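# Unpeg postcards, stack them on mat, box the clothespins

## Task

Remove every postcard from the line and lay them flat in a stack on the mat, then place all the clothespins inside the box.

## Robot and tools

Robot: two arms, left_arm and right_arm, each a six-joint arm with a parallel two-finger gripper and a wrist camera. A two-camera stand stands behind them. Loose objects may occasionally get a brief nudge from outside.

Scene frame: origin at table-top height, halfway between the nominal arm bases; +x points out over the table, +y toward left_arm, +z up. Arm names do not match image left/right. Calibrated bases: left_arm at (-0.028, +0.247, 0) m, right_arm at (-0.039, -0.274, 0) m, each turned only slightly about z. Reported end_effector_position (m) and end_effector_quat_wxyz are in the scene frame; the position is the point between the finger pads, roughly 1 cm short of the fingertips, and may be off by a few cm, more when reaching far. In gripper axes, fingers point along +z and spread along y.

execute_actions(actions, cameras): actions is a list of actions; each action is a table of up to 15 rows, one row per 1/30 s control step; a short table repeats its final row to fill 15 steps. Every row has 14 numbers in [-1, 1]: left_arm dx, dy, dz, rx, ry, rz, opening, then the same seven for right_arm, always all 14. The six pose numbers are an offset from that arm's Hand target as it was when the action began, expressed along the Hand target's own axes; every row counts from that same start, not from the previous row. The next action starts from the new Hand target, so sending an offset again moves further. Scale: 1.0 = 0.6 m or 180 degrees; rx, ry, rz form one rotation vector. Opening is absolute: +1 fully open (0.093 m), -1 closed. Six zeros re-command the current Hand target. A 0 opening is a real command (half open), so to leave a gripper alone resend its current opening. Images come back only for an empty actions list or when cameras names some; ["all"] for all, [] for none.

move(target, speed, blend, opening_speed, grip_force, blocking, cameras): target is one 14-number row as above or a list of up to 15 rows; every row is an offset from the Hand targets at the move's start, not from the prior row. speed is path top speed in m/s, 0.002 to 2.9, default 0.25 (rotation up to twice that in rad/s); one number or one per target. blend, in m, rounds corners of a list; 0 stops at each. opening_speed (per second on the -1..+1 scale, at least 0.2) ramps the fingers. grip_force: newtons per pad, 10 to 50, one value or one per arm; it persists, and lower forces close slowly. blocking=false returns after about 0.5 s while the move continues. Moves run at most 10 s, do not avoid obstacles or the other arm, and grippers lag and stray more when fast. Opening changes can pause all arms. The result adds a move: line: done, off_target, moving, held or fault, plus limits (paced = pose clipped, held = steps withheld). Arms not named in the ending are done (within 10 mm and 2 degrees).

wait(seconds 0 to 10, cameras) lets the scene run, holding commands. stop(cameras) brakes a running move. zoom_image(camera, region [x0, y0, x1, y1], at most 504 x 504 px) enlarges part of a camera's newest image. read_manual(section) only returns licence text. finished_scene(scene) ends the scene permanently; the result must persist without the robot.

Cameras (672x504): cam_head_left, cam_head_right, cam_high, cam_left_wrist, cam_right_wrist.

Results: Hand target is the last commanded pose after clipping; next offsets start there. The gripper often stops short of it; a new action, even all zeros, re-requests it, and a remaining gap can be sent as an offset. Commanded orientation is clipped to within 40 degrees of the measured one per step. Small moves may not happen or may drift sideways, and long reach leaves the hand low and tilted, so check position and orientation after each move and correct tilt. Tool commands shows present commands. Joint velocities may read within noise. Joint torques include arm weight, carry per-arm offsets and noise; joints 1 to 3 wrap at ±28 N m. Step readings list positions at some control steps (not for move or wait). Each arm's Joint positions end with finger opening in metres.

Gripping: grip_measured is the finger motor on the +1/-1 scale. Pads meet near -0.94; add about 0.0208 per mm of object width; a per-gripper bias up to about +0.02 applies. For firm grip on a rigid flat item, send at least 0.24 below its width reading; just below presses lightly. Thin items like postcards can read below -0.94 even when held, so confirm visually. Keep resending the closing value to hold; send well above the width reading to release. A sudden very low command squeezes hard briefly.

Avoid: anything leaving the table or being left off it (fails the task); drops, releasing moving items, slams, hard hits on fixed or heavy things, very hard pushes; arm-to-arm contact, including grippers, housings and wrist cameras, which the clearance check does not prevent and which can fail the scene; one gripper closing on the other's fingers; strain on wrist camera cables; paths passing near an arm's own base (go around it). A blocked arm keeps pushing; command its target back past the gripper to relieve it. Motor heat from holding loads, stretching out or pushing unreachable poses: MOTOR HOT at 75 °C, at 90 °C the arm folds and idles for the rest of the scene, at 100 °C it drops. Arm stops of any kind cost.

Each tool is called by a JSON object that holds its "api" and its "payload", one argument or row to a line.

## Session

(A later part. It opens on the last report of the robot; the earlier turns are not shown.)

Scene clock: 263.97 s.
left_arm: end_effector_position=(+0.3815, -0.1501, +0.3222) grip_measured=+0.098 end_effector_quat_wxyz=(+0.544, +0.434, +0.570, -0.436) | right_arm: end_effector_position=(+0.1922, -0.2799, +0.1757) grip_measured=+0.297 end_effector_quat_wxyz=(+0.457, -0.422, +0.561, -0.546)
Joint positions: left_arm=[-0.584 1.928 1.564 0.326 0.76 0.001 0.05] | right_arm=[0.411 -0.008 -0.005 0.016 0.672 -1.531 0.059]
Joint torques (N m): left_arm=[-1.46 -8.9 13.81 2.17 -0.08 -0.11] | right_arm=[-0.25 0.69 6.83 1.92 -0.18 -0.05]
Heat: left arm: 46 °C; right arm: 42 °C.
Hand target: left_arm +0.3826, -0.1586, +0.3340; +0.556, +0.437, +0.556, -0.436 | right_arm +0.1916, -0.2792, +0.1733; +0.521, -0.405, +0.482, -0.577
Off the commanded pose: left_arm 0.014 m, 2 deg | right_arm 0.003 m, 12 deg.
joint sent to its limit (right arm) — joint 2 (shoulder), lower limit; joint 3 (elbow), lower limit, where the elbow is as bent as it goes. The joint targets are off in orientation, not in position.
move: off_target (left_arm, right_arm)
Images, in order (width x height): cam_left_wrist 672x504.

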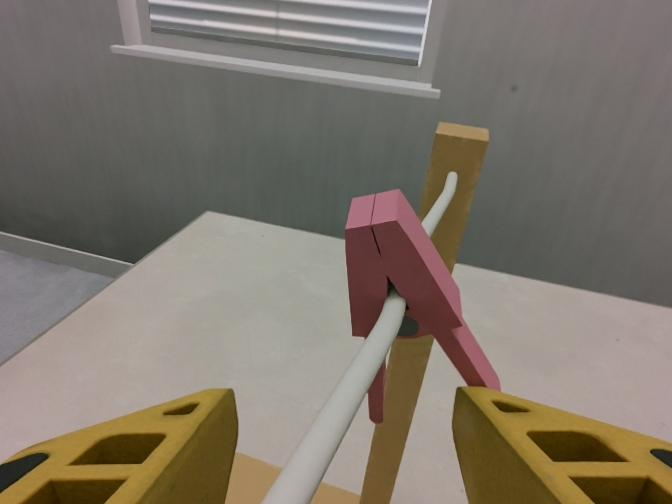

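{"api": "move", "payload": {
  "target": [
    [0,0.0,-0.07,0,0,0,0.3,0,0,0,0,0,0,0.3],
    [0,-0.018,-0.07,0,0,0,0.3,0,0,0,0,0,0,0.3],
    [0,-0.018,0.015,0,0,0,0.3,0,0,0,0,0,0,0.3]
  ],
  "speed": [0.05,0.05,0.05],
  "cameras": ["cam_left_wrist"]
}}

Scene clock: 269.60 s.
left_arm: end_effector_position=(+0.3719, -0.1639, +0.3269) grip_measured=+0.298 end_effector_quat_wxyz=(+0.549, +0.436, +0.563, -0.437) | right_arm: end_effector_position=(+0.1922, -0.2799, +0.1757) grip_measured=+0.297 end_effector_quat_wxyz=(+0.457, -0.422, +0.561, -0.546)
Joint positions: left_arm=[-0.621 1.928 1.569 0.338 0.729 0.001 0.06] | right_arm=[0.411 -0.008 -0.005 0.016 0.672 -1.531 0.059]
Joint torques (N m): left_arm=[-1.11 -8.79 13.05 2.07 -0.03 -0.15] | right_arm=[-0.25 0.69 6.83 1.93 -0.18 -0.05]
Heat: left arm: 46 °C; right arm: 42 °C.
Hand target: left_arm +0.3742, -0.1699, +0.3341; +0.556, +0.437, +0.556, -0.437 | right_arm +0.1916, -0.2792, +0.1733; +0.521, -0.405, +0.482, -0.577
Off the commanded pose: left_arm 0.010 m, 1 deg | right_arm 0.003 m, 12 deg.
joint sent to its limit (right arm) — joint 2 (shoulder), lower limit; joint 3 (elbow), lower limit, where the elbow is as bent as it goes. The joint targets are off in orientation, not in position.
move: off_target (right_arm)
Images, in order (width x height): cam_left_wrist 672x504.

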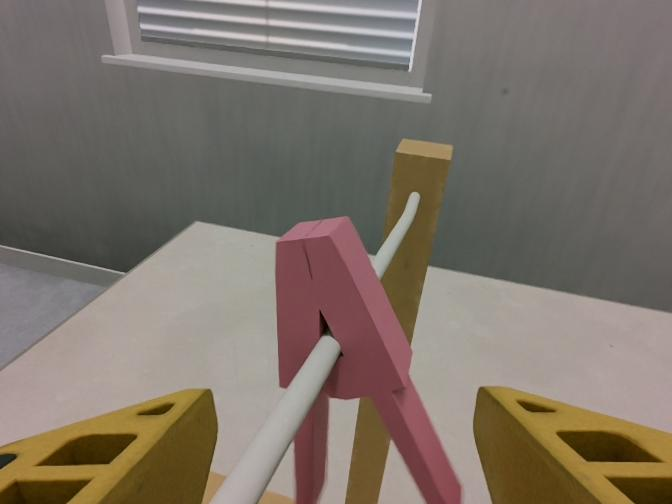

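{"api": "move", "payload": {
  "target": [
    [0,-0.01,0.008,0,0,0,0.3,0,0,0,0,0,0,0.3],
    [0,-0.01,0.008,0,0,0,-1,0,0,0,0,0,0,0.3]
  ],
  "speed": [0.05,0.05],
  "opening_speed": 0.5,
  "cameras": ["cam_left_wrist"]
}}

Scene clock: 275.90 s.
left_arm: end_effector_position=(+0.3683, -0.1695, +0.3266) grip_measured=-0.721 end_effector_quat_wxyz=(+0.549, +0.436, +0.564, -0.436) | right_arm: end_effector_position=(+0.1922, -0.2799, +0.1757) grip_measured=+0.297 end_effector_quat_wxyz=(+0.457, -0.422, +0.561, -0.546)
Joint positions: left_arm=[-0.637 1.928 1.569 0.337 0.71 0.001 0.011] | right_arm=[0.411 -0.008 -0.005 0.016 0.672 -1.531 0.059]
Joint torques (N m): left_arm=[-1.14 -9.13 13.15 2.08 -0.07 -0.12] | right_arm=[-0.24 0.68 6.82 1.93 -0.18 -0.05]
Heat: left arm: 46 °C; right arm: 42 °C.
Hand target: left_arm +0.3696, -0.1759, +0.3341; +0.556, +0.437, +0.556, -0.436 | right_arm +0.1916, -0.2792, +0.1733; +0.521, -0.405, +0.482, -0.577
Off the commanded pose: left_arm 0.010 m, 1 deg | right_arm 0.003 m, 12 deg.
joint sent to its limit (right arm) — joint 2 (shoulder), lower limit; joint 3 (elbow), lower limit, where the elbow is as bent as it goes. The joint targets are off in orientation, not in position.
move: off_target (right_arm)
Images, in order (width x height): cam_left_wrist 672x504.

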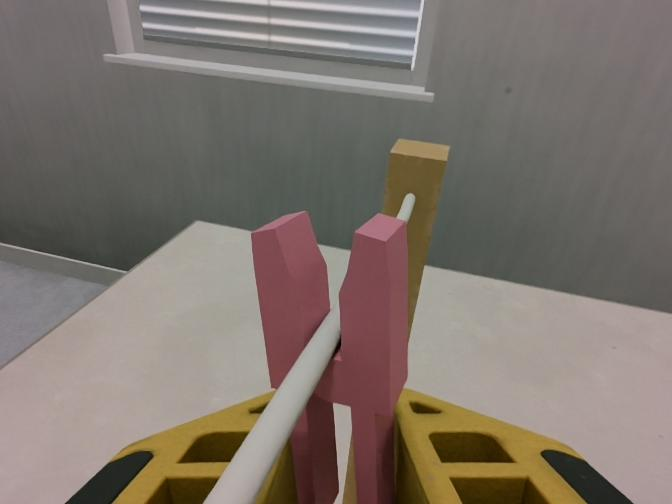

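{"api": "move", "payload": {
  "target": [
    [0.117,0,0,0,0,0,-1,0,0,0,0,0,0,0.3],
    [0.14,-0.149,-0.235,0,0,0,-1,0,0,0,0,0,0,0.3],
    [0.257,-0.14,-0.481,-0.3815,0.281,-0.221,-1,0,0,0,0,0,0,0.3],
    [0.473,-0.14,-0.481,-0.3815,0.281,-0.221,-1,0,0,0,0,0,0,0.3]
  ],
  "speed": [0.06,0.15,0.25,0.2],
  "cameras": ["cam_left_wrist","cam_high"]
}}

Scene clock: 290.13 s.
left_arm: end_effector_position=(+0.2212, +0.0823, +0.0569) grip_measured=-0.737 end_effector_quat_wxyz=(+0.261, +0.002, +0.965, -0.008) | right_arm: end_effector_position=(+0.1922, -0.2799, +0.1757) grip_measured=+0.297 end_effector_quat_wxyz=(+0.457, -0.422, +0.561, -0.546)
Joint positions: left_arm=[-0.797 1.384 0.725 -0.506 -0.348 -0.702 0.01] | right_arm=[0.411 -0.008 -0.005 0.016 0.672 -1.531 0.059]
Joint torques (N m): left_arm=[-0.47 -3.51 6.58 1.28 -0.38 -0.15] | right_arm=[-0.25 0.68 6.82 1.92 -0.18 -0.05]
Heat: left arm: 45 °C; right arm: 43 °C.
Hand target: left_arm +0.2198, +0.0849, +0.0504; +0.258, +0.001, +0.966, +0.000 | right_arm +0.1916, -0.2792, +0.1733; +0.521, -0.405, +0.482, -0.577
Off the commanded pose: left_arm 0.007 m, 1 deg | right_arm 0.003 m, 12 deg.
joint sent to its limit (right arm) — joint 2 (shoulder), lower limit; joint 3 (elbow), lower limit, where the elbow is as bent as it goes. The joint targets are off in orientation, not in position.
move: off_target (right_arm)
Images, in order (width x height): cam_high 672x504, cam_left_wrist 672x504.

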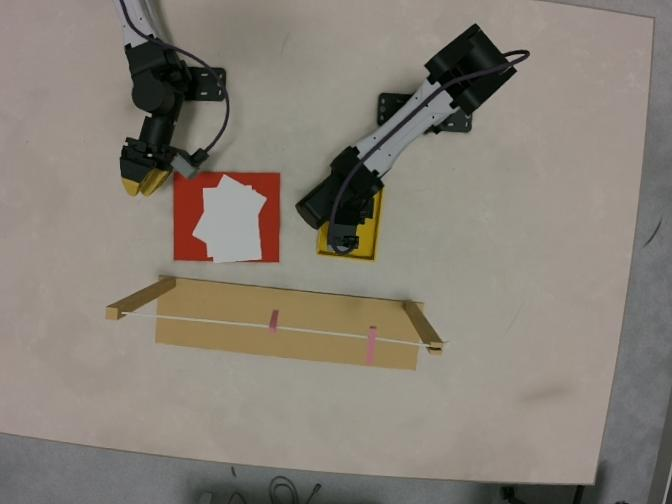

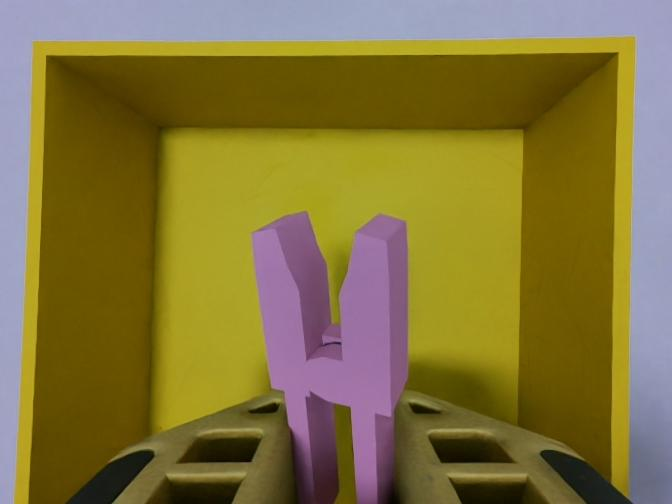

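{"api": "move", "payload": {
  "target": [
    [0,0,0,0,0,0,-0.2,0,0,0,0,0,0,0.3],
    [-0.167,0,-0.289,0,0,0,-0.2,0,0,0,0,0,0,0.3],
    [-0.463,-0.03,-0.279,0.3815,-0.281,0.221,0.3,0,0,0,0,0,0,0.3]
  ],
  "speed": 0.2,
  "opening_speed": 0.8,
  "cameras": ["cam_left_wrist","cam_high"]
}}

Scene clock: 303.70 s.
left_arm: end_effector_position=(+0.3689, +0.0649, +0.3358) grip_measured=+0.298 end_effector_quat_wxyz=(+0.548, +0.440, +0.557, -0.444) | right_arm: end_effector_position=(+0.1922, -0.2799, +0.1757) grip_measured=+0.297 end_effector_quat_wxyz=(+0.457, -0.422, +0.561, -0.546)
Joint positions: left_arm=[-0.068 1.636 1.243 0.369 1.3 0.01 0.06] | right_arm=[0.411 -0.008 -0.005 0.016 0.672 -1.531 0.059]
Joint torques (N m): left_arm=[0.16 -5.86 9.87 1.98 -0.13 -0.1] | right_arm=[-0.25 0.68 6.83 1.93 -0.18 -0.05]
Heat: left arm: 44 °C; right arm: 43 °C.
Hand target: left_arm +0.3768, +0.0667, +0.3342; +0.556, +0.437, +0.556, -0.437 | right_arm +0.1916, -0.2792, +0.1733; +0.521, -0.405, +0.482, -0.577
Off the commanded pose: left_arm 0.008 m, 1 deg | right_arm 0.003 m, 12 deg.
joint sent to its limit (right arm) — joint 2 (shoulder), lower limit; joint 3 (elbow), lower limit, where the elbow is as bent as it goes. The joint targets are off in orientation, not in position.
move: off_target (right_arm)
Images, in order (width x height): cam_high 672x504, cam_left_wrist 672x504.

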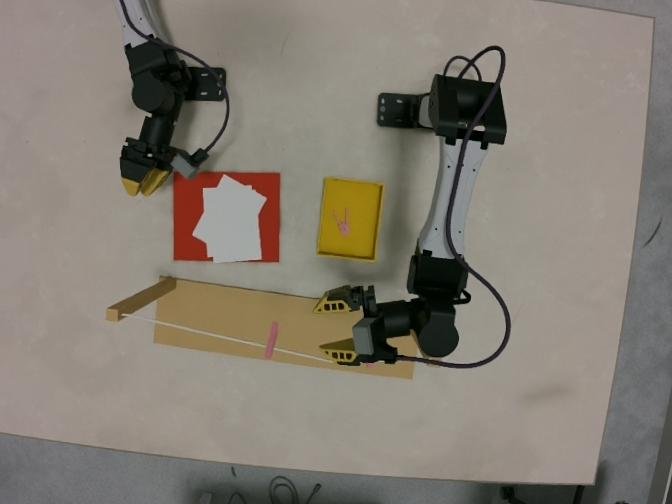

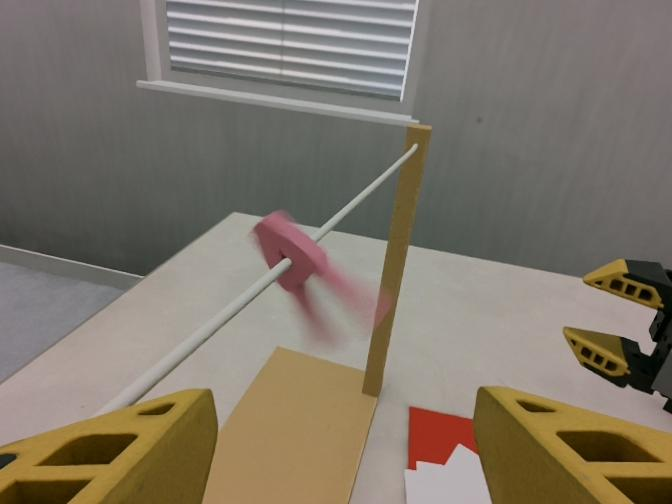

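{"api": "wait", "payload": {
  "seconds": 3,
  "cameras": ["cam_left_wrist"]
}}

Scene clock: 308.07 s.
left_arm: end_effector_position=(+0.3689, +0.0649, +0.3359) grip_measured=+0.298 end_effector_quat_wxyz=(+0.548, +0.440, +0.557, -0.444) | right_arm: end_effector_position=(+0.1922, -0.2799, +0.1757) grip_measured=+0.297 end_effector_quat_wxyz=(+0.457, -0.422, +0.561, -0.546)
Joint positions: left_arm=[-0.068 1.636 1.243 0.37 1.3 0.01 0.06] | right_arm=[0.411 -0.008 -0.005 0.016 0.672 -1.531 0.059]
Joint torques (N m): left_arm=[0.09 -5.86 9.85 1.93 -0.07 -0.13] | right_arm=[-0.25 0.69 6.82 1.92 -0.18 -0.05]
Heat: left arm: 44 °C; right arm: 43 °C.
Hand target: left_arm +0.3768, +0.0667, +0.3342; +0.556, +0.437, +0.556, -0.436 | right_arm +0.1916, -0.2792, +0.1733; +0.521, -0.405, +0.482, -0.577
Tool commands: left_gripper/opening=+0.3 right_gripper/opening=+0.3
Off the commanded pose: left_arm 0.008 m, 1 deg | right_arm 0.003 m, 12 deg.
wait: 3.00 s; at rest from the start
Images, in order (width x height): cam_left_wrist 672x504.

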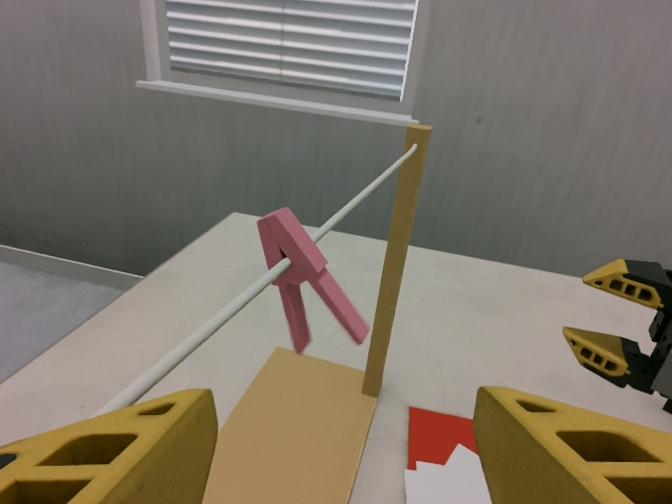

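{"api": "move", "payload": {
  "target": [0.04,0.01,0.13,0,0,0,0.3,0,0,0,0,0,0,0.3],
  "speed": 0.06,
  "cameras": ["cam_left_wrist"]
}}

Scene clock: 314.77 s.
left_arm: end_effector_position=(+0.3960, -0.0036, +0.3019) grip_measured=+0.298 end_effector_quat_wxyz=(+0.544, +0.431, +0.569, -0.441) | right_arm: end_effector_position=(+0.1922, -0.2799, +0.1757) grip_measured=+0.297 end_effector_quat_wxyz=(+0.457, -0.422, +0.561, -0.546)
Joint positions: left_arm=[-0.242 1.783 1.289 0.452 1.107 0.004 0.06] | right_arm=[0.411 -0.008 -0.005 0.016 0.672 -1.531 0.059]
Joint torques (N m): left_arm=[-0.83 -7.3 12.27 2.08 -0.03 -0.08] | right_arm=[-0.24 0.69 6.82 1.93 -0.18 -0.05]
Heat: left arm: 44 °C; right arm: 43 °C.
Hand target: left_arm +0.4012, -0.0075, +0.3101; +0.556, +0.437, +0.556, -0.436 | right_arm +0.1916, -0.2792, +0.1733; +0.521, -0.405, +0.482, -0.577
Off the commanded pose: left_arm 0.010 m, 2 deg | right_arm 0.003 m, 12 deg.
joint sent to its limit (right arm) — joint 2 (shoulder), lower limit; joint 3 (elbow), lower limit, where the elbow is as bent as it goes. The joint targets are off in orientation, not in position.
move: off_target (right_arm)
Images, in order (width x height): cam_left_wrist 672x504.

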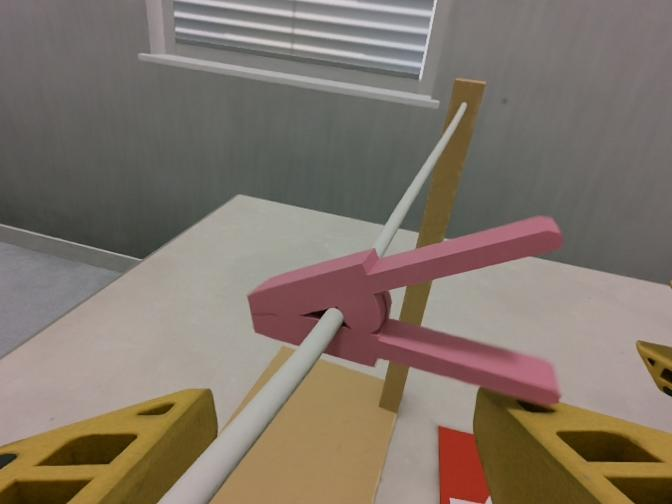

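{"api": "move", "payload": {
  "target": [
    [0.0,0.0,-0.13,0,0,0,0.3,0,0,0,0,0,0,0.3],
    [0.09,-0.012,-0.1,0,0,0,0.3,0,0,0,0,0,0,0.3],
    [0.09,-0.012,0.015,0,0,0,0.3,0,0,0,0,0,0,0.3]
  ],
  "speed": 0.07,
  "cameras": ["cam_left_wrist"]
}}

Scene clock: 322.40 s.
left_arm: end_effector_position=(+0.3904, -0.0144, +0.2524) grip_measured=+0.298 end_effector_quat_wxyz=(+0.550, +0.435, +0.562, -0.439) | right_arm: end_effector_position=(+0.1922, -0.2799, +0.1757) grip_measured=+0.297 end_effector_quat_wxyz=(+0.457, -0.422, +0.561, -0.546)
Joint positions: left_arm=[-0.272 1.844 1.143 0.679 1.08 0.004 0.06] | right_arm=[0.411 -0.008 -0.005 0.016 0.672 -1.531 0.059]
Joint torques (N m): left_arm=[-0.72 -7.36 11.74 1.89 -0.06 -0.15] | right_arm=[-0.25 0.68 6.83 1.93 -0.18 -0.05]
Heat: left arm: 44 °C; right arm: 43 °C.
Hand target: left_arm +0.3963, -0.0180, +0.2562; +0.556, +0.437, +0.556, -0.436 | right_arm +0.1916, -0.2792, +0.1733; +0.521, -0.405, +0.482, -0.577
Off the commanded pose: left_arm 0.008 m, 1 deg | right_arm 0.003 m, 12 deg.
joint sent to its limit (right arm) — joint 2 (shoulder), lower limit; joint 3 (elbow), lower limit, where the elbow is as bent as it goes. The joint targets are off in orientation, not in position.
move: off_target (right_arm)
Images, in order (width x height): cam_left_wrist 672x504.

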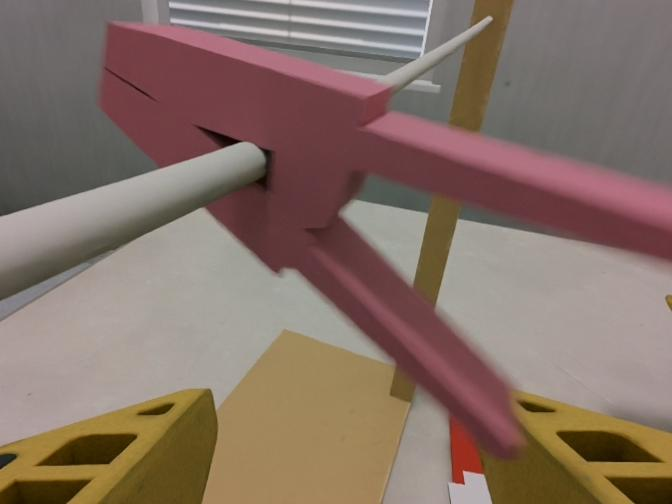

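{"api": "move", "payload": {
  "target": [
    [0.0,0.0,-0.07,0,0,0,0.3,0,0,0,0,0,0,0.3],
    [0.0,0.01,-0.07,0,0,0,0.5,0,0,0,0,0,0,0.3]
  ],
  "speed": 0.06
}}

{"api": "wait", "payload": {
  "seconds": 3,
  "cameras": ["cam_left_wrist"]
}}

Scene clock: 327.20 s.
left_arm: end_effector_position=(+0.3927, +0.0206, +0.2464) grip_measured=+0.498 end_effector_quat_wxyz=(+0.546, +0.431, +0.567, -0.441) | right_arm: end_effector_position=(+0.1922, -0.2799, +0.1757) grip_measured=+0.297 end_effector_quat_wxyz=(+0.457, -0.422, +0.561, -0.546)
Joint positions: left_arm=[-0.183 1.832 1.11 0.685 1.166 0.004 0.069] | right_arm=[0.411 -0.008 -0.005 0.016 0.672 -1.531 0.059]
Joint torques (N m): left_arm=[0.79 -9.95 9.28 1.9 0.19 -0.12] | right_arm=[-0.25 0.69 6.83 1.93 -0.18 -0.05]
Heat: left arm: 44 °C; right arm: 43 °C.
Hand target: left_arm +0.3921, +0.0242, +0.2562; +0.556, +0.437, +0.556, -0.436 | right_arm +0.1916, -0.2792, +0.1733; +0.521, -0.405, +0.482, -0.577
Off the commanded pose: left_arm 0.010 m, 2 deg | right_arm 0.003 m, 12 deg.
joint sent to its limit (right arm) — joint 2 (shoulder), lower limit; joint 3 (elbow), lower limit, where the elbow is as bent as it goes. The joint targets are off in orientation, not in position.
move: off_target (right_arm)

Scene clock: 330.20 s.
left_arm: end_effector_position=(+0.3927, +0.0206, +0.2464) grip_measured=+0.498 end_effector_quat_wxyz=(+0.546, +0.431, +0.567, -0.441) | right_arm: end_effector_position=(+0.1922, -0.2799, +0.1757) grip_measured=+0.297 end_effector_quat_wxyz=(+0.457, -0.422, +0.561, -0.546)
Joint positions: left_arm=[-0.183 1.832 1.11 0.685 1.166 0.004 0.069] | right_arm=[0.411 -0.008 -0.005 0.016 0.672 -1.531 0.059]
Joint torques (N m): left_arm=[0.66 -9.73 9.22 1.91 0.16 -0.1] | right_arm=[-0.25 0.68 6.83 1.93 -0.18 -0.05]
Heat: left arm: 44 °C; right arm: 43 °C.
Hand target: left_arm +0.3921, +0.0242, +0.2562; +0.556, +0.437, +0.556, -0.436 | right_arm +0.1916, -0.2792, +0.1733; +0.521, -0.405, +0.482, -0.577
Tool commands: left_gripper/opening=+0.5 right_gripper/opening=+0.3
Off the commanded pose: left_arm 0.010 m, 2 deg | right_arm 0.003 m, 12 deg.
wait: 3.00 s; at rest by 0.17 s
Images, in order (width x height): cam_left_wrist 672x504.

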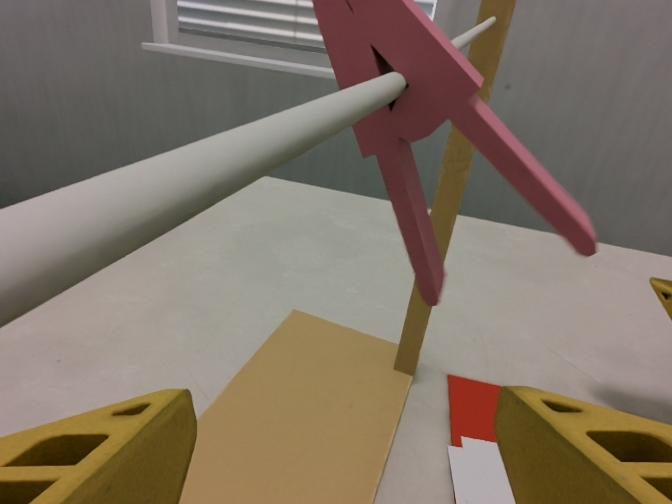

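{"api": "move", "payload": {
  "target": [
    [0.0,-0.036,-0.012,0,0,0,0.5,0,0,0,0,0,0,0.3],
    [-0.075,-0.036,-0.004,0,0,0,0.5,0,0,0,0,0,0,0.3]
  ],
  "speed": 0.05,
  "cameras": ["cam_left_wrist"]
}}

Scene clock: 337.83 s.
left_arm: end_effector_position=(+0.3734, +0.0238, +0.2803) grip_measured=+0.498 end_effector_quat_wxyz=(+0.542, +0.428, +0.571, -0.444) | right_arm: end_effector_position=(+0.1922, -0.2799, +0.1757) grip_measured=+0.297 end_effector_quat_wxyz=(+0.457, -0.422, +0.561, -0.546)
Joint positions: left_arm=[-0.183 1.708 1.109 0.555 1.165 -0.003 0.069] | right_arm=[0.411 -0.008 -0.005 0.016 0.672 -1.531 0.059]
Joint torques (N m): left_arm=[-0.99 -10.1 11.84 1.7 0 -0.09] | right_arm=[-0.24 0.69 6.83 1.93 -0.18 -0.05]
Heat: left arm: 44 °C; right arm: 43 °C.
Hand target: left_arm +0.3706, +0.0213, +0.3011; +0.556, +0.437, +0.556, -0.436 | right_arm +0.1916, -0.2792, +0.1733; +0.521, -0.405, +0.482, -0.577
Off the commanded pose: left_arm 0.021 m, 3 deg | right_arm 0.003 m, 12 deg.
joint sent to its limit (right arm) — joint 2 (shoulder), lower limit; joint 3 (elbow), lower limit, where the elbow is as bent as it goes. The joint targets are off in orientation, not in position.
move: off_target (left_arm, right_arm)
Images, in order (width x height): cam_left_wrist 672x504.

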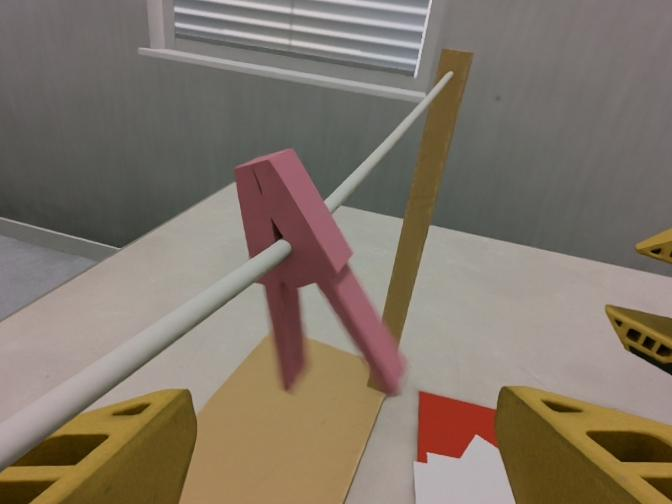

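{"api": "move", "payload": {
  "target": [
    [0.0,0.006,0.05,0,0,0,0.4,0,0,0,0,0,0,0.3]
  ],
  "speed": 0.05,
  "cameras": ["cam_left_wrist"]
}}

Scene clock: 342.23 s.
left_arm: end_effector_position=(+0.3765, -0.0028, +0.2978) grip_measured=+0.402 end_effector_quat_wxyz=(+0.554, +0.435, +0.559, -0.438) | right_arm: end_effector_position=(+0.1922, -0.2799, +0.1757) grip_measured=+0.297 end_effector_quat_wxyz=(+0.457, -0.422, +0.561, -0.546)
Joint positions: left_arm=[-0.251 1.723 1.177 0.541 1.097 -0.003 0.064] | right_arm=[0.411 -0.008 -0.005 0.016 0.672 -1.531 0.059]
Joint torques (N m): left_arm=[-0.98 -6.82 12.08 1.72 -0.01 -0.05] | right_arm=[-0.24 0.69 6.82 1.93 -0.18 -0.05]
Heat: left arm: 44 °C; right arm: 43 °C.
Hand target: left_arm +0.3812, -0.0069, +0.3011; +0.556, +0.437, +0.556, -0.436 | right_arm +0.1916, -0.2792, +0.1733; +0.521, -0.405, +0.482, -0.577
Off the commanded pose: left_arm 0.007 m, 1 deg | right_arm 0.003 m, 12 deg.
joint sent to its limit (right arm) — joint 2 (shoulder), lower limit; joint 3 (elbow), lower limit, where the elbow is as bent as it goes. The joint targets are off in orientation, not in position.
move: off_target (right_arm)
Images, in order (width x height): cam_left_wrist 672x504.

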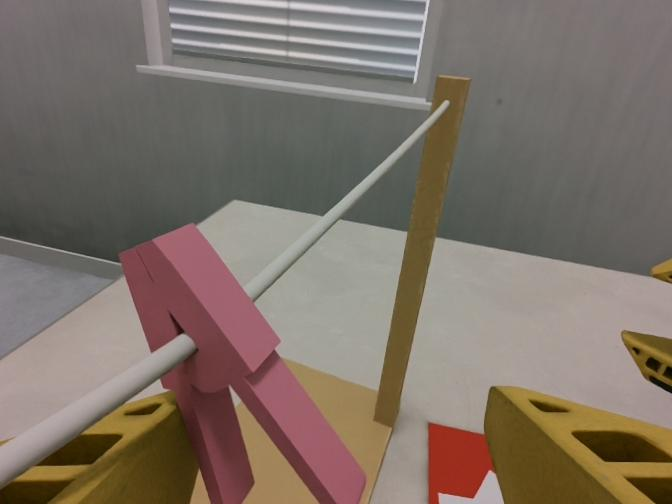

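{"api": "move", "payload": {
  "target": [
    [0.0,0.02,-0.004,0,0,0,0.4,0,0,0,0,0,0,0.3],
    [0.0,0.02,-0.004,0,0,0,-1,0,0,0,0,0,0,0.3]
  ],
  "speed": 0.04,
  "opening_speed": 0.5,
  "cameras": ["cam_left_wrist"]
}}

Scene clock: 348.73 s.
left_arm: end_effector_position=(+0.3861, -0.0037, +0.2982) grip_measured=-0.720 end_effector_quat_wxyz=(+0.554, +0.435, +0.559, -0.438) | right_arm: end_effector_position=(+0.1922, -0.2799, +0.1757) grip_measured=+0.297 end_effector_quat_wxyz=(+0.457, -0.422, +0.561, -0.546)
Joint positions: left_arm=[-0.248 1.757 1.218 0.533 1.1 -0.003 0.011] | right_arm=[0.411 -0.008 -0.005 0.016 0.672 -1.531 0.059]
Joint torques (N m): left_arm=[0.81 -6.99 12.26 1.7 0.13 -0.06] | right_arm=[-0.25 0.68 6.83 1.93 -0.18 -0.05]
Heat: left arm: 45 °C; right arm: 43 °C.
Hand target: left_arm +0.3922, -0.0018, +0.3011; +0.556, +0.437, +0.556, -0.437 | right_arm +0.1916, -0.2792, +0.1733; +0.521, -0.405, +0.482, -0.577
Off the commanded pose: left_arm 0.007 m, 0 deg | right_arm 0.003 m, 12 deg.
joint sent to its limit (right arm) — joint 2 (shoulder), lower limit; joint 3 (elbow), lower limit, where the elbow is as bent as it goes. The joint targets are off in orientation, not in position.
move: off_target (right_arm)
Images, in order (width x height): cam_left_wrist 672x504.

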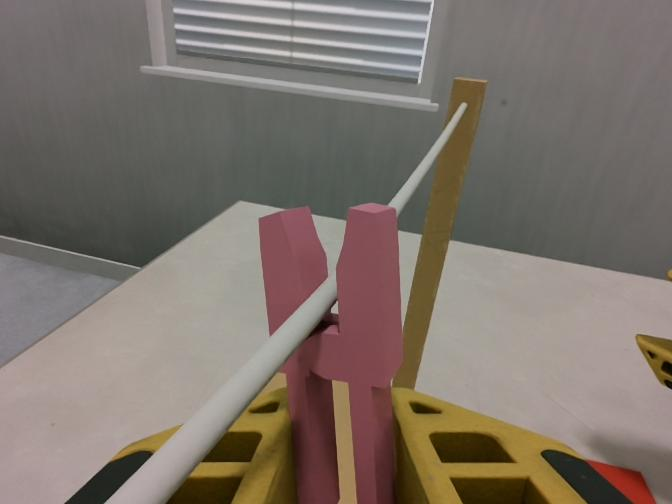

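{"api": "move", "payload": {
  "target": [
    [0.142,0,0,0,0,0,-1,0,0,0,0,0,0,0.3],
    [0.142,-0.243,-0.059,0,0,0,-1,0,0,0,0,0,0,0.3],
    [0.183,-0.243,-0.213,-0.3815,0.281,-0.221,-1,0,0,0,0,0,0,0.3],
    [0.41,-0.243,-0.213,-0.3815,0.281,-0.221,-1,0,0,0,0,0,0,0.3],
    [0.41,-0.243,-0.213,-0.3815,0.281,-0.221,-0.2,0,0,0,0,0,0,0.3]
  ],
  "speed": [0.07,0.2,0.3,0.2,0.1],
  "opening_speed": 1,
  "cameras": ["cam_left_wrist","cam_high"]
}}

Scene clock: 362.07 s.
left_arm: end_effector_position=(+0.2230, +0.0872, +0.0617) grip_measured=-0.202 end_effector_quat_wxyz=(+0.261, -0.001, +0.965, -0.008) | right_arm: end_effector_position=(+0.1922, -0.2799, +0.1757) grip_measured=+0.297 end_effector_quat_wxyz=(+0.457, -0.422, +0.561, -0.546)
Joint positions: left_arm=[-0.778 1.366 0.731 -0.524 -0.343 -0.689 0.036] | right_arm=[0.411 -0.008 -0.005 0.016 0.672 -1.531 0.059]
Joint torques (N m): left_arm=[-1.2 -3.54 6.89 1.26 -0.36 -0.2] | right_arm=[-0.24 0.68 6.82 1.93 -0.18 -0.05]
Heat: left arm: 46 °C; right arm: 43 °C.
Hand target: left_arm +0.2204, +0.0882, +0.0551; +0.258, +0.001, +0.966, +0.000 | right_arm +0.1916, -0.2792, +0.1733; +0.521, -0.405, +0.482, -0.577
Off the commanded pose: left_arm 0.007 m, 1 deg | right_arm 0.003 m, 12 deg.
joint sent to its limit (right arm) — joint 2 (shoulder), lower limit; joint 3 (elbow), lower limit, where the elbow is as bent as it goes. The joint targets are off in orientation, not in position.
move: off_target (right_arm)
Images, in order (width x height): cam_high 672x504, cam_left_wrist 672x504.

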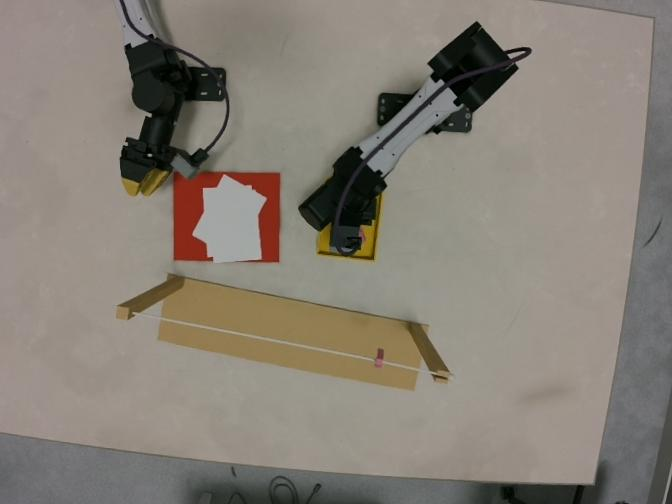

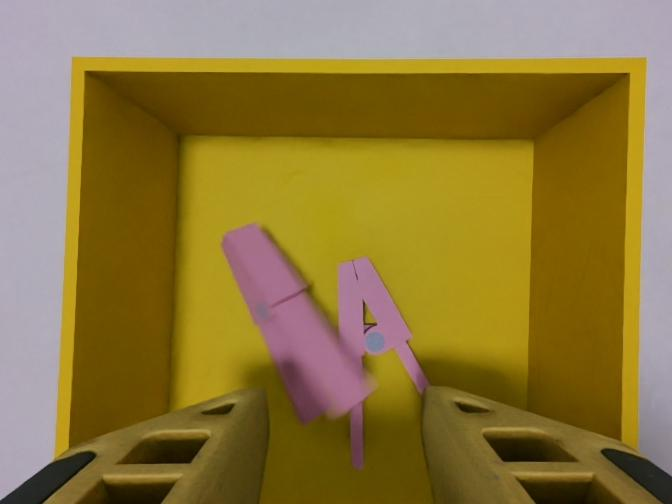

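{"api": "move", "payload": {
  "target": [
    [-0.167,0,-0.289,0,0,0,-0.2,0,0,0,0,0,0,0.3],
    [-0.3,0.333,-0.22,0.15,-0.15,0.087,0.5,0,0,0,0,0,0,0.3],
    [-0.435,0.333,-0.22,0.301,-0.301,0.1745,0.5,0,0,0,0,0,0,0.3]
  ],
  "speed": 0.25,
  "cameras": ["cam_left_wrist","cam_high"]
}}

Scene clock: 376.73 s.
left_arm: end_effector_position=(+0.3764, +0.2892, +0.2949) grip_measured=+0.498 end_effector_quat_wxyz=(+0.605, +0.339, +0.626, -0.356) | right_arm: end_effector_position=(+0.1922, -0.2799, +0.1757) grip_measured=+0.297 end_effector_quat_wxyz=(+0.457, -0.422, +0.561, -0.546)
Joint positions: left_arm=[0.512 1.757 1.441 -0.554 1.552 0.836 0.069] | right_arm=[0.411 -0.008 -0.005 0.016 0.672 -1.531 0.059]
Joint torques (N m): left_arm=[-1.16 -6.75 11.17 1.34 0.71 0] | right_arm=[-0.25 0.68 6.82 1.93 -0.18 -0.05]
Heat: left arm: 45 °C; right arm: 44 °C.
Hand target: left_arm +0.3809, +0.2879, +0.2996; +0.612, +0.354, +0.613, -0.354 | right_arm +0.1916, -0.2792, +0.1733; +0.521, -0.405, +0.482, -0.577
Off the commanded pose: left_arm 0.007 m, 2 deg | right_arm 0.003 m, 12 deg.
joint sent to its limit (left arm) — joint 5 (wrist yaw), upper limit. The joint targets still meet the commanded pose.
joint sent to its limit (right arm) — joint 2 (shoulder), lower limit; joint 3 (elbow), lower limit, where the elbow is as bent as it goes. The joint targets are off in orientation, not in position.
move: off_target (right_arm)
Images, in order (width x height): cam_high 672x504, cam_left_wrist 672x504.

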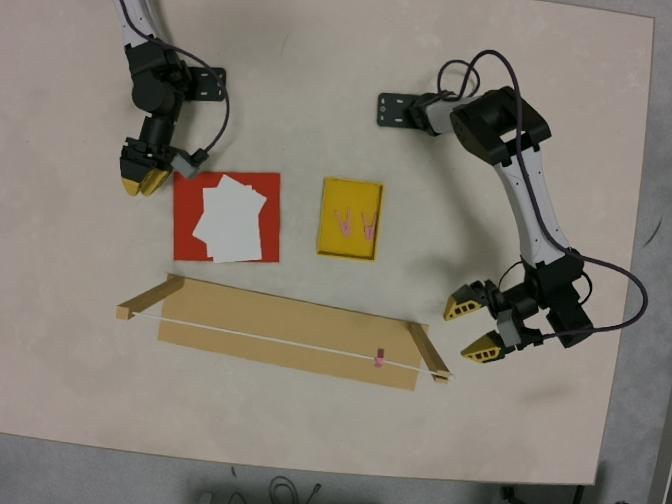

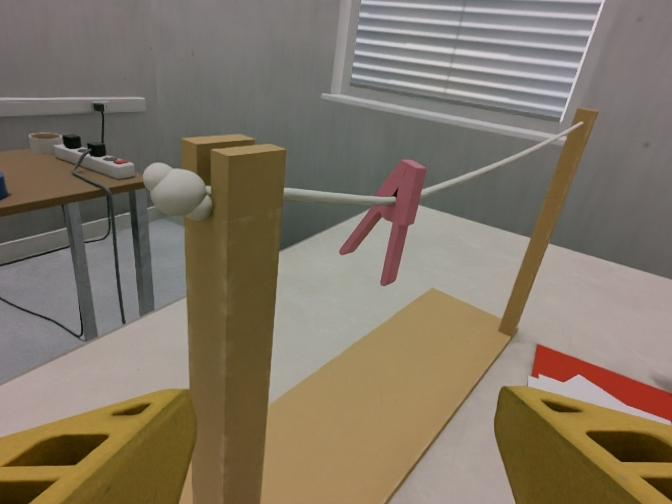

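{"api": "move", "payload": {
  "target": [0,-0.097,0,-0.083,0,0,0.2,0,0,0,0,0,0,0.3],
  "speed": 0.12,
  "cameras": ["cam_left_wrist"]
}}

Scene clock: 387.10 s.
left_arm: end_effector_position=(+0.3328, +0.2634, +0.2988) grip_measured=+0.202 end_effector_quat_wxyz=(+0.648, +0.266, +0.659, -0.274) | right_arm: end_effector_position=(+0.1922, -0.2799, +0.1757) grip_measured=+0.297 end_effector_quat_wxyz=(+0.457, -0.422, +0.561, -0.546)
Joint positions: left_arm=[0.491 1.341 0.829 0.479 1.293 0.015 0.055] | right_arm=[0.411 -0.008 -0.005 0.016 0.672 -1.531 0.059]
Joint torques (N m): left_arm=[-1.24 -5.98 7.38 1.88 -0.04 -0.14] | right_arm=[-0.24 0.68 6.82 1.93 -0.18 -0.05]
Heat: left arm: 45 °C; right arm: 44 °C.
Hand target: left_arm +0.3305, +0.2588, +0.2996; +0.652, +0.272, +0.653, -0.271 | right_arm +0.1916, -0.2792, +0.1733; +0.521, -0.405, +0.482, -0.577
Off the commanded pose: left_arm 0.005 m, 1 deg | right_arm 0.003 m, 12 deg.
joint sent to its limit (right arm) — joint 2 (shoulder), lower limit; joint 3 (elbow), lower limit, where the elbow is as bent as it goes. The joint targets are off in orientation, not in position.
move: off_target (right_arm)
Images, in order (width x height): cam_left_wrist 672x504.

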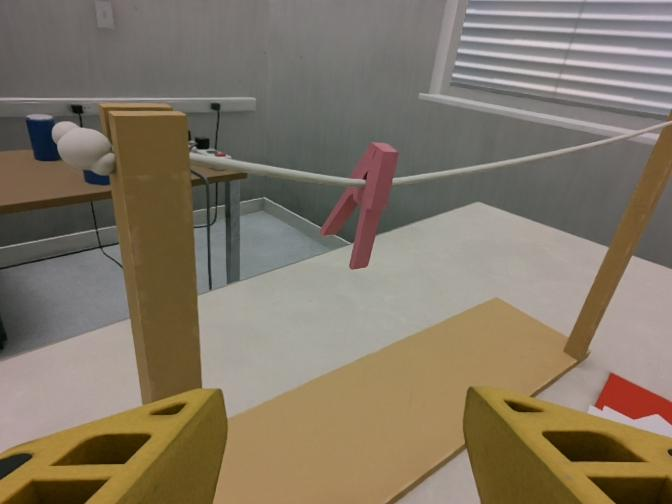

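{"api": "move", "payload": {
  "target": [0.01,-0.01,0.15,0,0,0,0.2,0,0,0,0,0,0,0.3],
  "speed": 0.08,
  "cameras": ["cam_left_wrist"]
}}

Scene clock: 391.63 s.
left_arm: end_effector_position=(+0.3835, +0.1917, +0.2826) grip_measured=+0.202 end_effector_quat_wxyz=(+0.641, +0.264, +0.665, -0.279) | right_arm: end_effector_position=(+0.1922, -0.2799, +0.1757) grip_measured=+0.297 end_effector_quat_wxyz=(+0.457, -0.422, +0.561, -0.546)
Joint positions: left_arm=[0.196 1.452 0.864 0.544 1.003 0.004 0.055] | right_arm=[0.411 -0.008 -0.005 0.016 0.672 -1.531 0.059]
Joint torques (N m): left_arm=[-0.94 -4.62 12.22 2.12 -0.04 -0.13] | right_arm=[-0.24 0.69 6.82 1.93 -0.18 -0.05]
Heat: left arm: 45 °C; right arm: 44 °C.
Hand target: left_arm +0.3897, +0.1908, +0.2935; +0.652, +0.272, +0.653, -0.271 | right_arm +0.1916, -0.2792, +0.1733; +0.521, -0.405, +0.482, -0.577
Off the commanded pose: left_arm 0.013 m, 2 deg | right_arm 0.003 m, 12 deg.
joint sent to its limit (right arm) — joint 2 (shoulder), lower limit; joint 3 (elbow), lower limit, where the elbow is as bent as it goes. The joint targets are off in orientation, not in position.
move: off_target (left_arm, right_arm)
Images, in order (width x height): cam_left_wrist 672x504.

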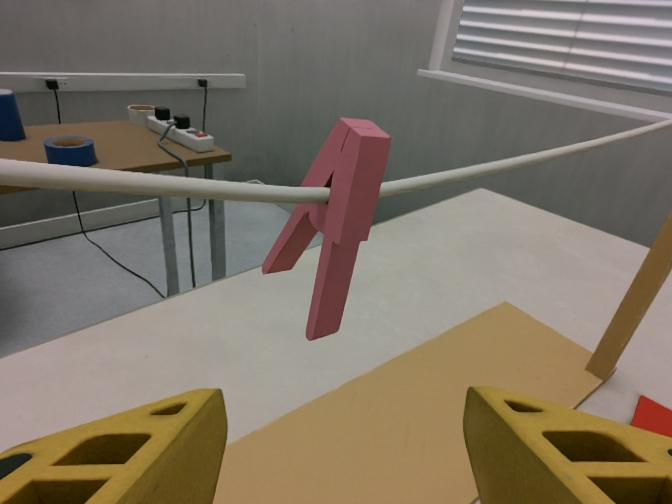

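{"api": "move", "payload": {
  "target": [-0.01,0.03,0,0.083,0,0,0.2,0,0,0,0,0,0,0.3],
  "speed": 0.06,
  "cameras": ["cam_left_wrist"]
}}

Scene clock: 399.63 s.
left_arm: end_effector_position=(+0.3966, +0.1974, +0.2948) grip_measured=+0.202 end_effector_quat_wxyz=(+0.607, +0.353, +0.614, -0.360) | right_arm: end_effector_position=(+0.1922, -0.2799, +0.1757) grip_measured=+0.297 end_effector_quat_wxyz=(+0.457, -0.422, +0.561, -0.546)
Joint positions: left_arm=[0.257 1.654 1.092 0.545 1.333 0.004 0.055] | right_arm=[0.411 -0.008 -0.005 0.016 0.672 -1.531 0.059]
Joint torques (N m): left_arm=[0.95 -5.93 12.05 1.62 0.05 -0.11] | right_arm=[-0.24 0.68 6.82 1.93 -0.18 -0.05]
Heat: left arm: 46 °C; right arm: 44 °C.
Hand target: left_arm +0.4025, +0.2035, +0.2997; +0.612, +0.355, +0.612, -0.353 | right_arm +0.1916, -0.2792, +0.1733; +0.521, -0.405, +0.482, -0.577
Off the commanded pose: left_arm 0.010 m, 1 deg | right_arm 0.003 m, 12 deg.
joint sent to its limit (right arm) — joint 2 (shoulder), lower limit; joint 3 (elbow), lower limit, where the elbow is as bent as it goes. The joint targets are off in orientation, not in position.
move: off_target (right_arm)
Images, in order (width x height): cam_left_wrist 672x504.

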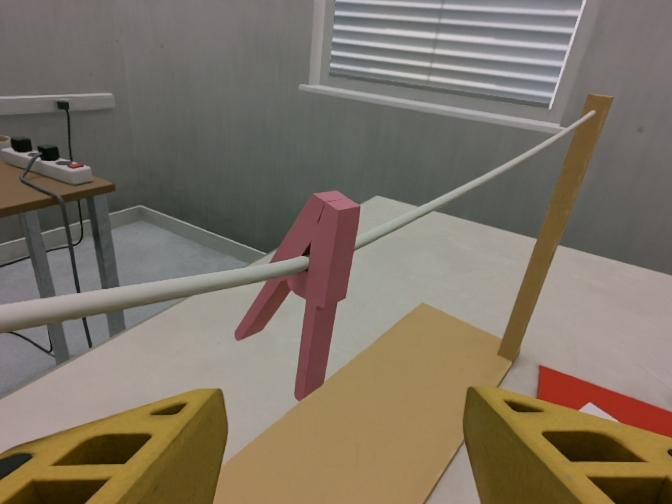

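{"api": "move", "payload": {
  "target": [
    [-0.008,0.026,0.0,0,0,0,0.4,0,0,0,0,0,0,0.3],
    [-0.003,0.026,0.05,0,0,0,0.4,0,0,0,0,0,0,0.3]
  ],
  "speed": 0.05,
  "cameras": ["cam_left_wrist"]
}}

Scene clock: 405.37 s.
left_arm: end_effector_position=(+0.4236, +0.1854, +0.2981) grip_measured=+0.398 end_effector_quat_wxyz=(+0.608, +0.354, +0.614, -0.359) | right_arm: end_effector_position=(+0.1922, -0.2799, +0.1757) grip_measured=+0.297 end_effector_quat_wxyz=(+0.457, -0.422, +0.561, -0.546)
Joint positions: left_arm=[0.207 1.736 1.196 0.527 1.282 0.002 0.064] | right_arm=[0.411 -0.008 -0.005 0.016 0.672 -1.531 0.059]
Joint torques (N m): left_arm=[-0.73 -6.58 11.89 1.63 -0.08 -0.06] | right_arm=[-0.25 0.69 6.83 1.92 -0.18 -0.05]
Heat: left arm: 46 °C; right arm: 44 °C.
Hand target: left_arm +0.4310, +0.1852, +0.3013; +0.612, +0.354, +0.612, -0.354 | right_arm +0.1916, -0.2792, +0.1733; +0.521, -0.405, +0.482, -0.577
Off the commanded pose: left_arm 0.008 m, 1 deg | right_arm 0.003 m, 12 deg.
joint sent to its limit (right arm) — joint 2 (shoulder), lower limit; joint 3 (elbow), lower limit, where the elbow is as bent as it goes. The joint targets are off in orientation, not in position.
move: off_target (right_arm)
Images, in order (width x height): cam_left_wrist 672x504.

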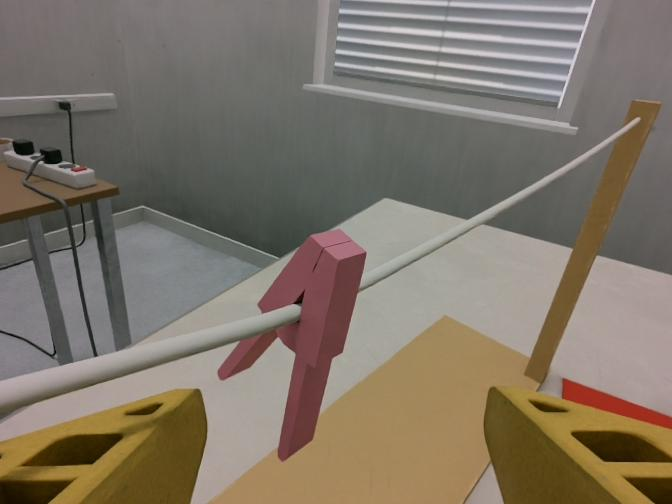

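{"api": "move", "payload": {
  "target": [
    [0,0.028,-0.01,0,0,0,0.5,0,0,0,0,0,0,0.3],
    [-0.012,0.028,0.03,0.03,0,0,0.5,0,0,0,0,0,0,0.3]
  ],
  "speed": 0.05,
  "cameras": ["cam_left_wrist"]
}}

Scene clock: 409.83 s.
left_arm: end_effector_position=(+0.4503, +0.1815, +0.3077) grip_measured=+0.498 end_effector_quat_wxyz=(+0.598, +0.378, +0.597, -0.377) | right_arm: end_effector_position=(+0.1922, -0.2799, +0.1757) grip_measured=+0.297 end_effector_quat_wxyz=(+0.457, -0.422, +0.561, -0.546)
Joint positions: left_arm=[0.191 1.862 1.387 0.477 1.337 0.001 0.069] | right_arm=[0.411 -0.008 -0.005 0.016 0.672 -1.531 0.059]
Joint torques (N m): left_arm=[-1.17 -7.6 12.07 1.51 0.09 -0.11] | right_arm=[-0.25 0.68 6.82 1.93 -0.18 -0.05]
Heat: left arm: 47 °C; right arm: 44 °C.
Hand target: left_arm +0.4545, +0.1779, +0.3086; +0.594, +0.383, +0.595, -0.382 | right_arm +0.1916, -0.2792, +0.1733; +0.521, -0.405, +0.482, -0.577
Off the commanded pose: left_arm 0.006 m, 1 deg | right_arm 0.003 m, 12 deg.
joint sent to its limit (right arm) — joint 2 (shoulder), lower limit; joint 3 (elbow), lower limit, where the elbow is as bent as it goes. The joint targets are off in orientation, not in position.
move: off_target (right_arm)
Images, in order (width x height): cam_left_wrist 672x504.

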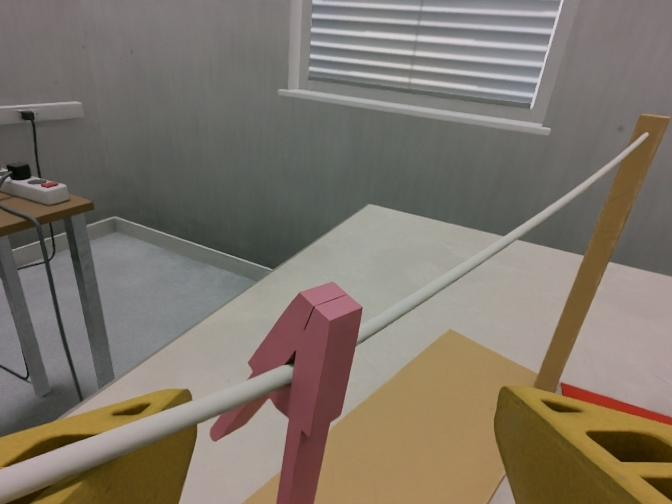

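{"api": "move", "payload": {
  "target": [
    [0,0.02,0,0,0,0,0.5,0,0,0,0,0,0,0.3],
    [0,0.02,0.012,0,0,0,-1,0,0,0,0,0,0,0.3]
  ],
  "speed": 0.05,
  "opening_speed": 0.5,
  "cameras": ["cam_left_wrist"]
}}

Scene clock: 417.33 s.
left_arm: end_effector_position=(+0.4632, +0.1808, +0.3088) grip_measured=-0.834 end_effector_quat_wxyz=(+0.597, +0.379, +0.597, -0.378) | right_arm: end_effector_position=(+0.1922, -0.2799, +0.1757) grip_measured=+0.297 end_effector_quat_wxyz=(+0.457, -0.422, +0.561, -0.546)
Joint positions: left_arm=[0.183 1.909 1.454 0.455 1.332 0.001 0.005] | right_arm=[0.411 -0.008 -0.005 0.016 0.672 -1.531 0.059]
Joint torques (N m): left_arm=[-1.18 -7.87 12.15 1.51 0.06 -0.1] | right_arm=[-0.25 0.68 6.83 1.93 -0.18 -0.05]
Heat: left arm: 48 °C; right arm: 44 °C.
Hand target: left_arm +0.4684, +0.1764, +0.3085; +0.594, +0.383, +0.595, -0.382 | right_arm +0.1916, -0.2792, +0.1733; +0.521, -0.405, +0.482, -0.577
Off the commanded pose: left_arm 0.007 m, 1 deg | right_arm 0.003 m, 12 deg.
joint sent to its limit (right arm) — joint 2 (shoulder), lower limit; joint 3 (elbow), lower limit, where the elbow is as bent as it goes. The joint targets are off in orientation, not in position.
move: off_target (right_arm)
Images, in order (width x height): cam_left_wrist 672x504.

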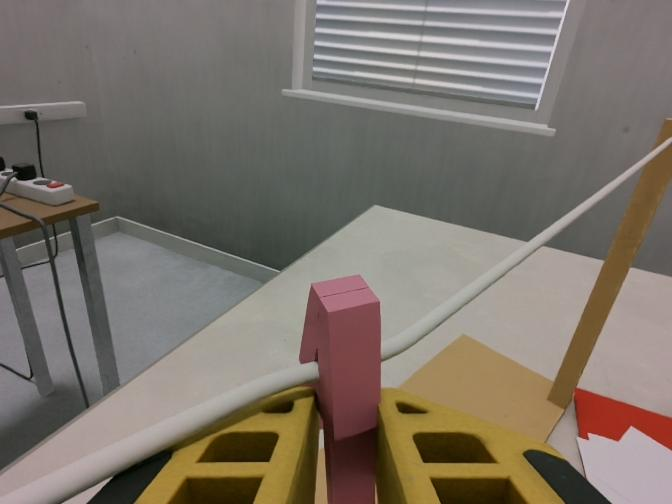

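{"api": "move", "payload": {
  "target": [0,-0.16,-0.08,0,0,0,-1,0,0,0,0,0,0,0.3],
  "speed": 0.06,
  "cameras": ["cam_left_wrist","cam_high"]
}}

Scene clock: 425.57 s.
left_arm: end_effector_position=(+0.3765, +0.1856, +0.3060) grip_measured=-0.852 end_effector_quat_wxyz=(+0.600, +0.361, +0.610, -0.371) | right_arm: end_effector_position=(+0.1922, -0.2799, +0.1757) grip_measured=+0.297 end_effector_quat_wxyz=(+0.457, -0.422, +0.561, -0.546)
Joint positions: left_arm=[0.244 1.576 1.059 0.496 1.351 0.001 0.004] | right_arm=[0.411 -0.008 -0.005 0.016 0.672 -1.531 0.059]
Joint torques (N m): left_arm=[-0.05 -9.05 6.65 1.68 0.6 0.04] | right_arm=[-0.24 0.68 6.82 1.93 -0.18 -0.05]
Heat: left arm: 49 °C; right arm: 44 °C.
Hand target: left_arm +0.3611, +0.1802, +0.3086; +0.594, +0.383, +0.595, -0.382 | right_arm +0.1916, -0.2792, +0.1733; +0.521, -0.405, +0.482, -0.577
Off the commanded pose: left_arm 0.016 m, 3 deg | right_arm 0.003 m, 12 deg.
joint sent to its limit (right arm) — joint 2 (shoulder), lower limit; joint 3 (elbow), lower limit, where the elbow is as bent as it goes. The joint targets are off in orientation, not in position.
move: off_target (left_arm, right_arm)
Images, in order (width x height): cam_high 672x504, cam_left_wrist 672x504.

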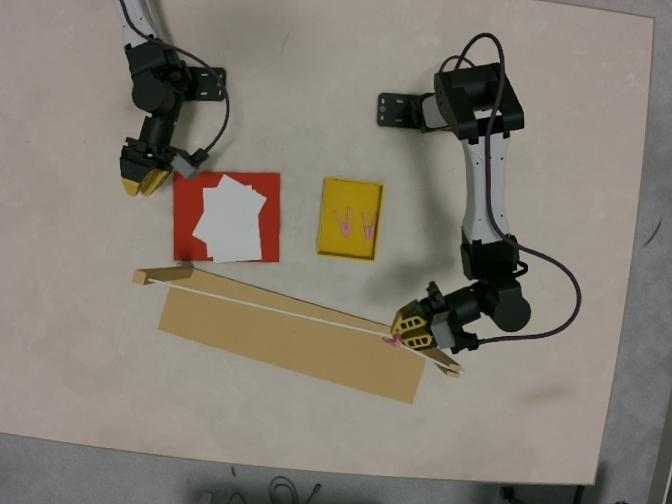

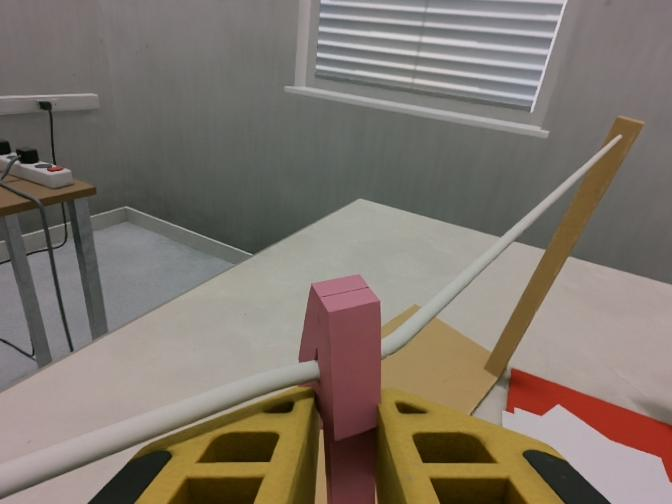

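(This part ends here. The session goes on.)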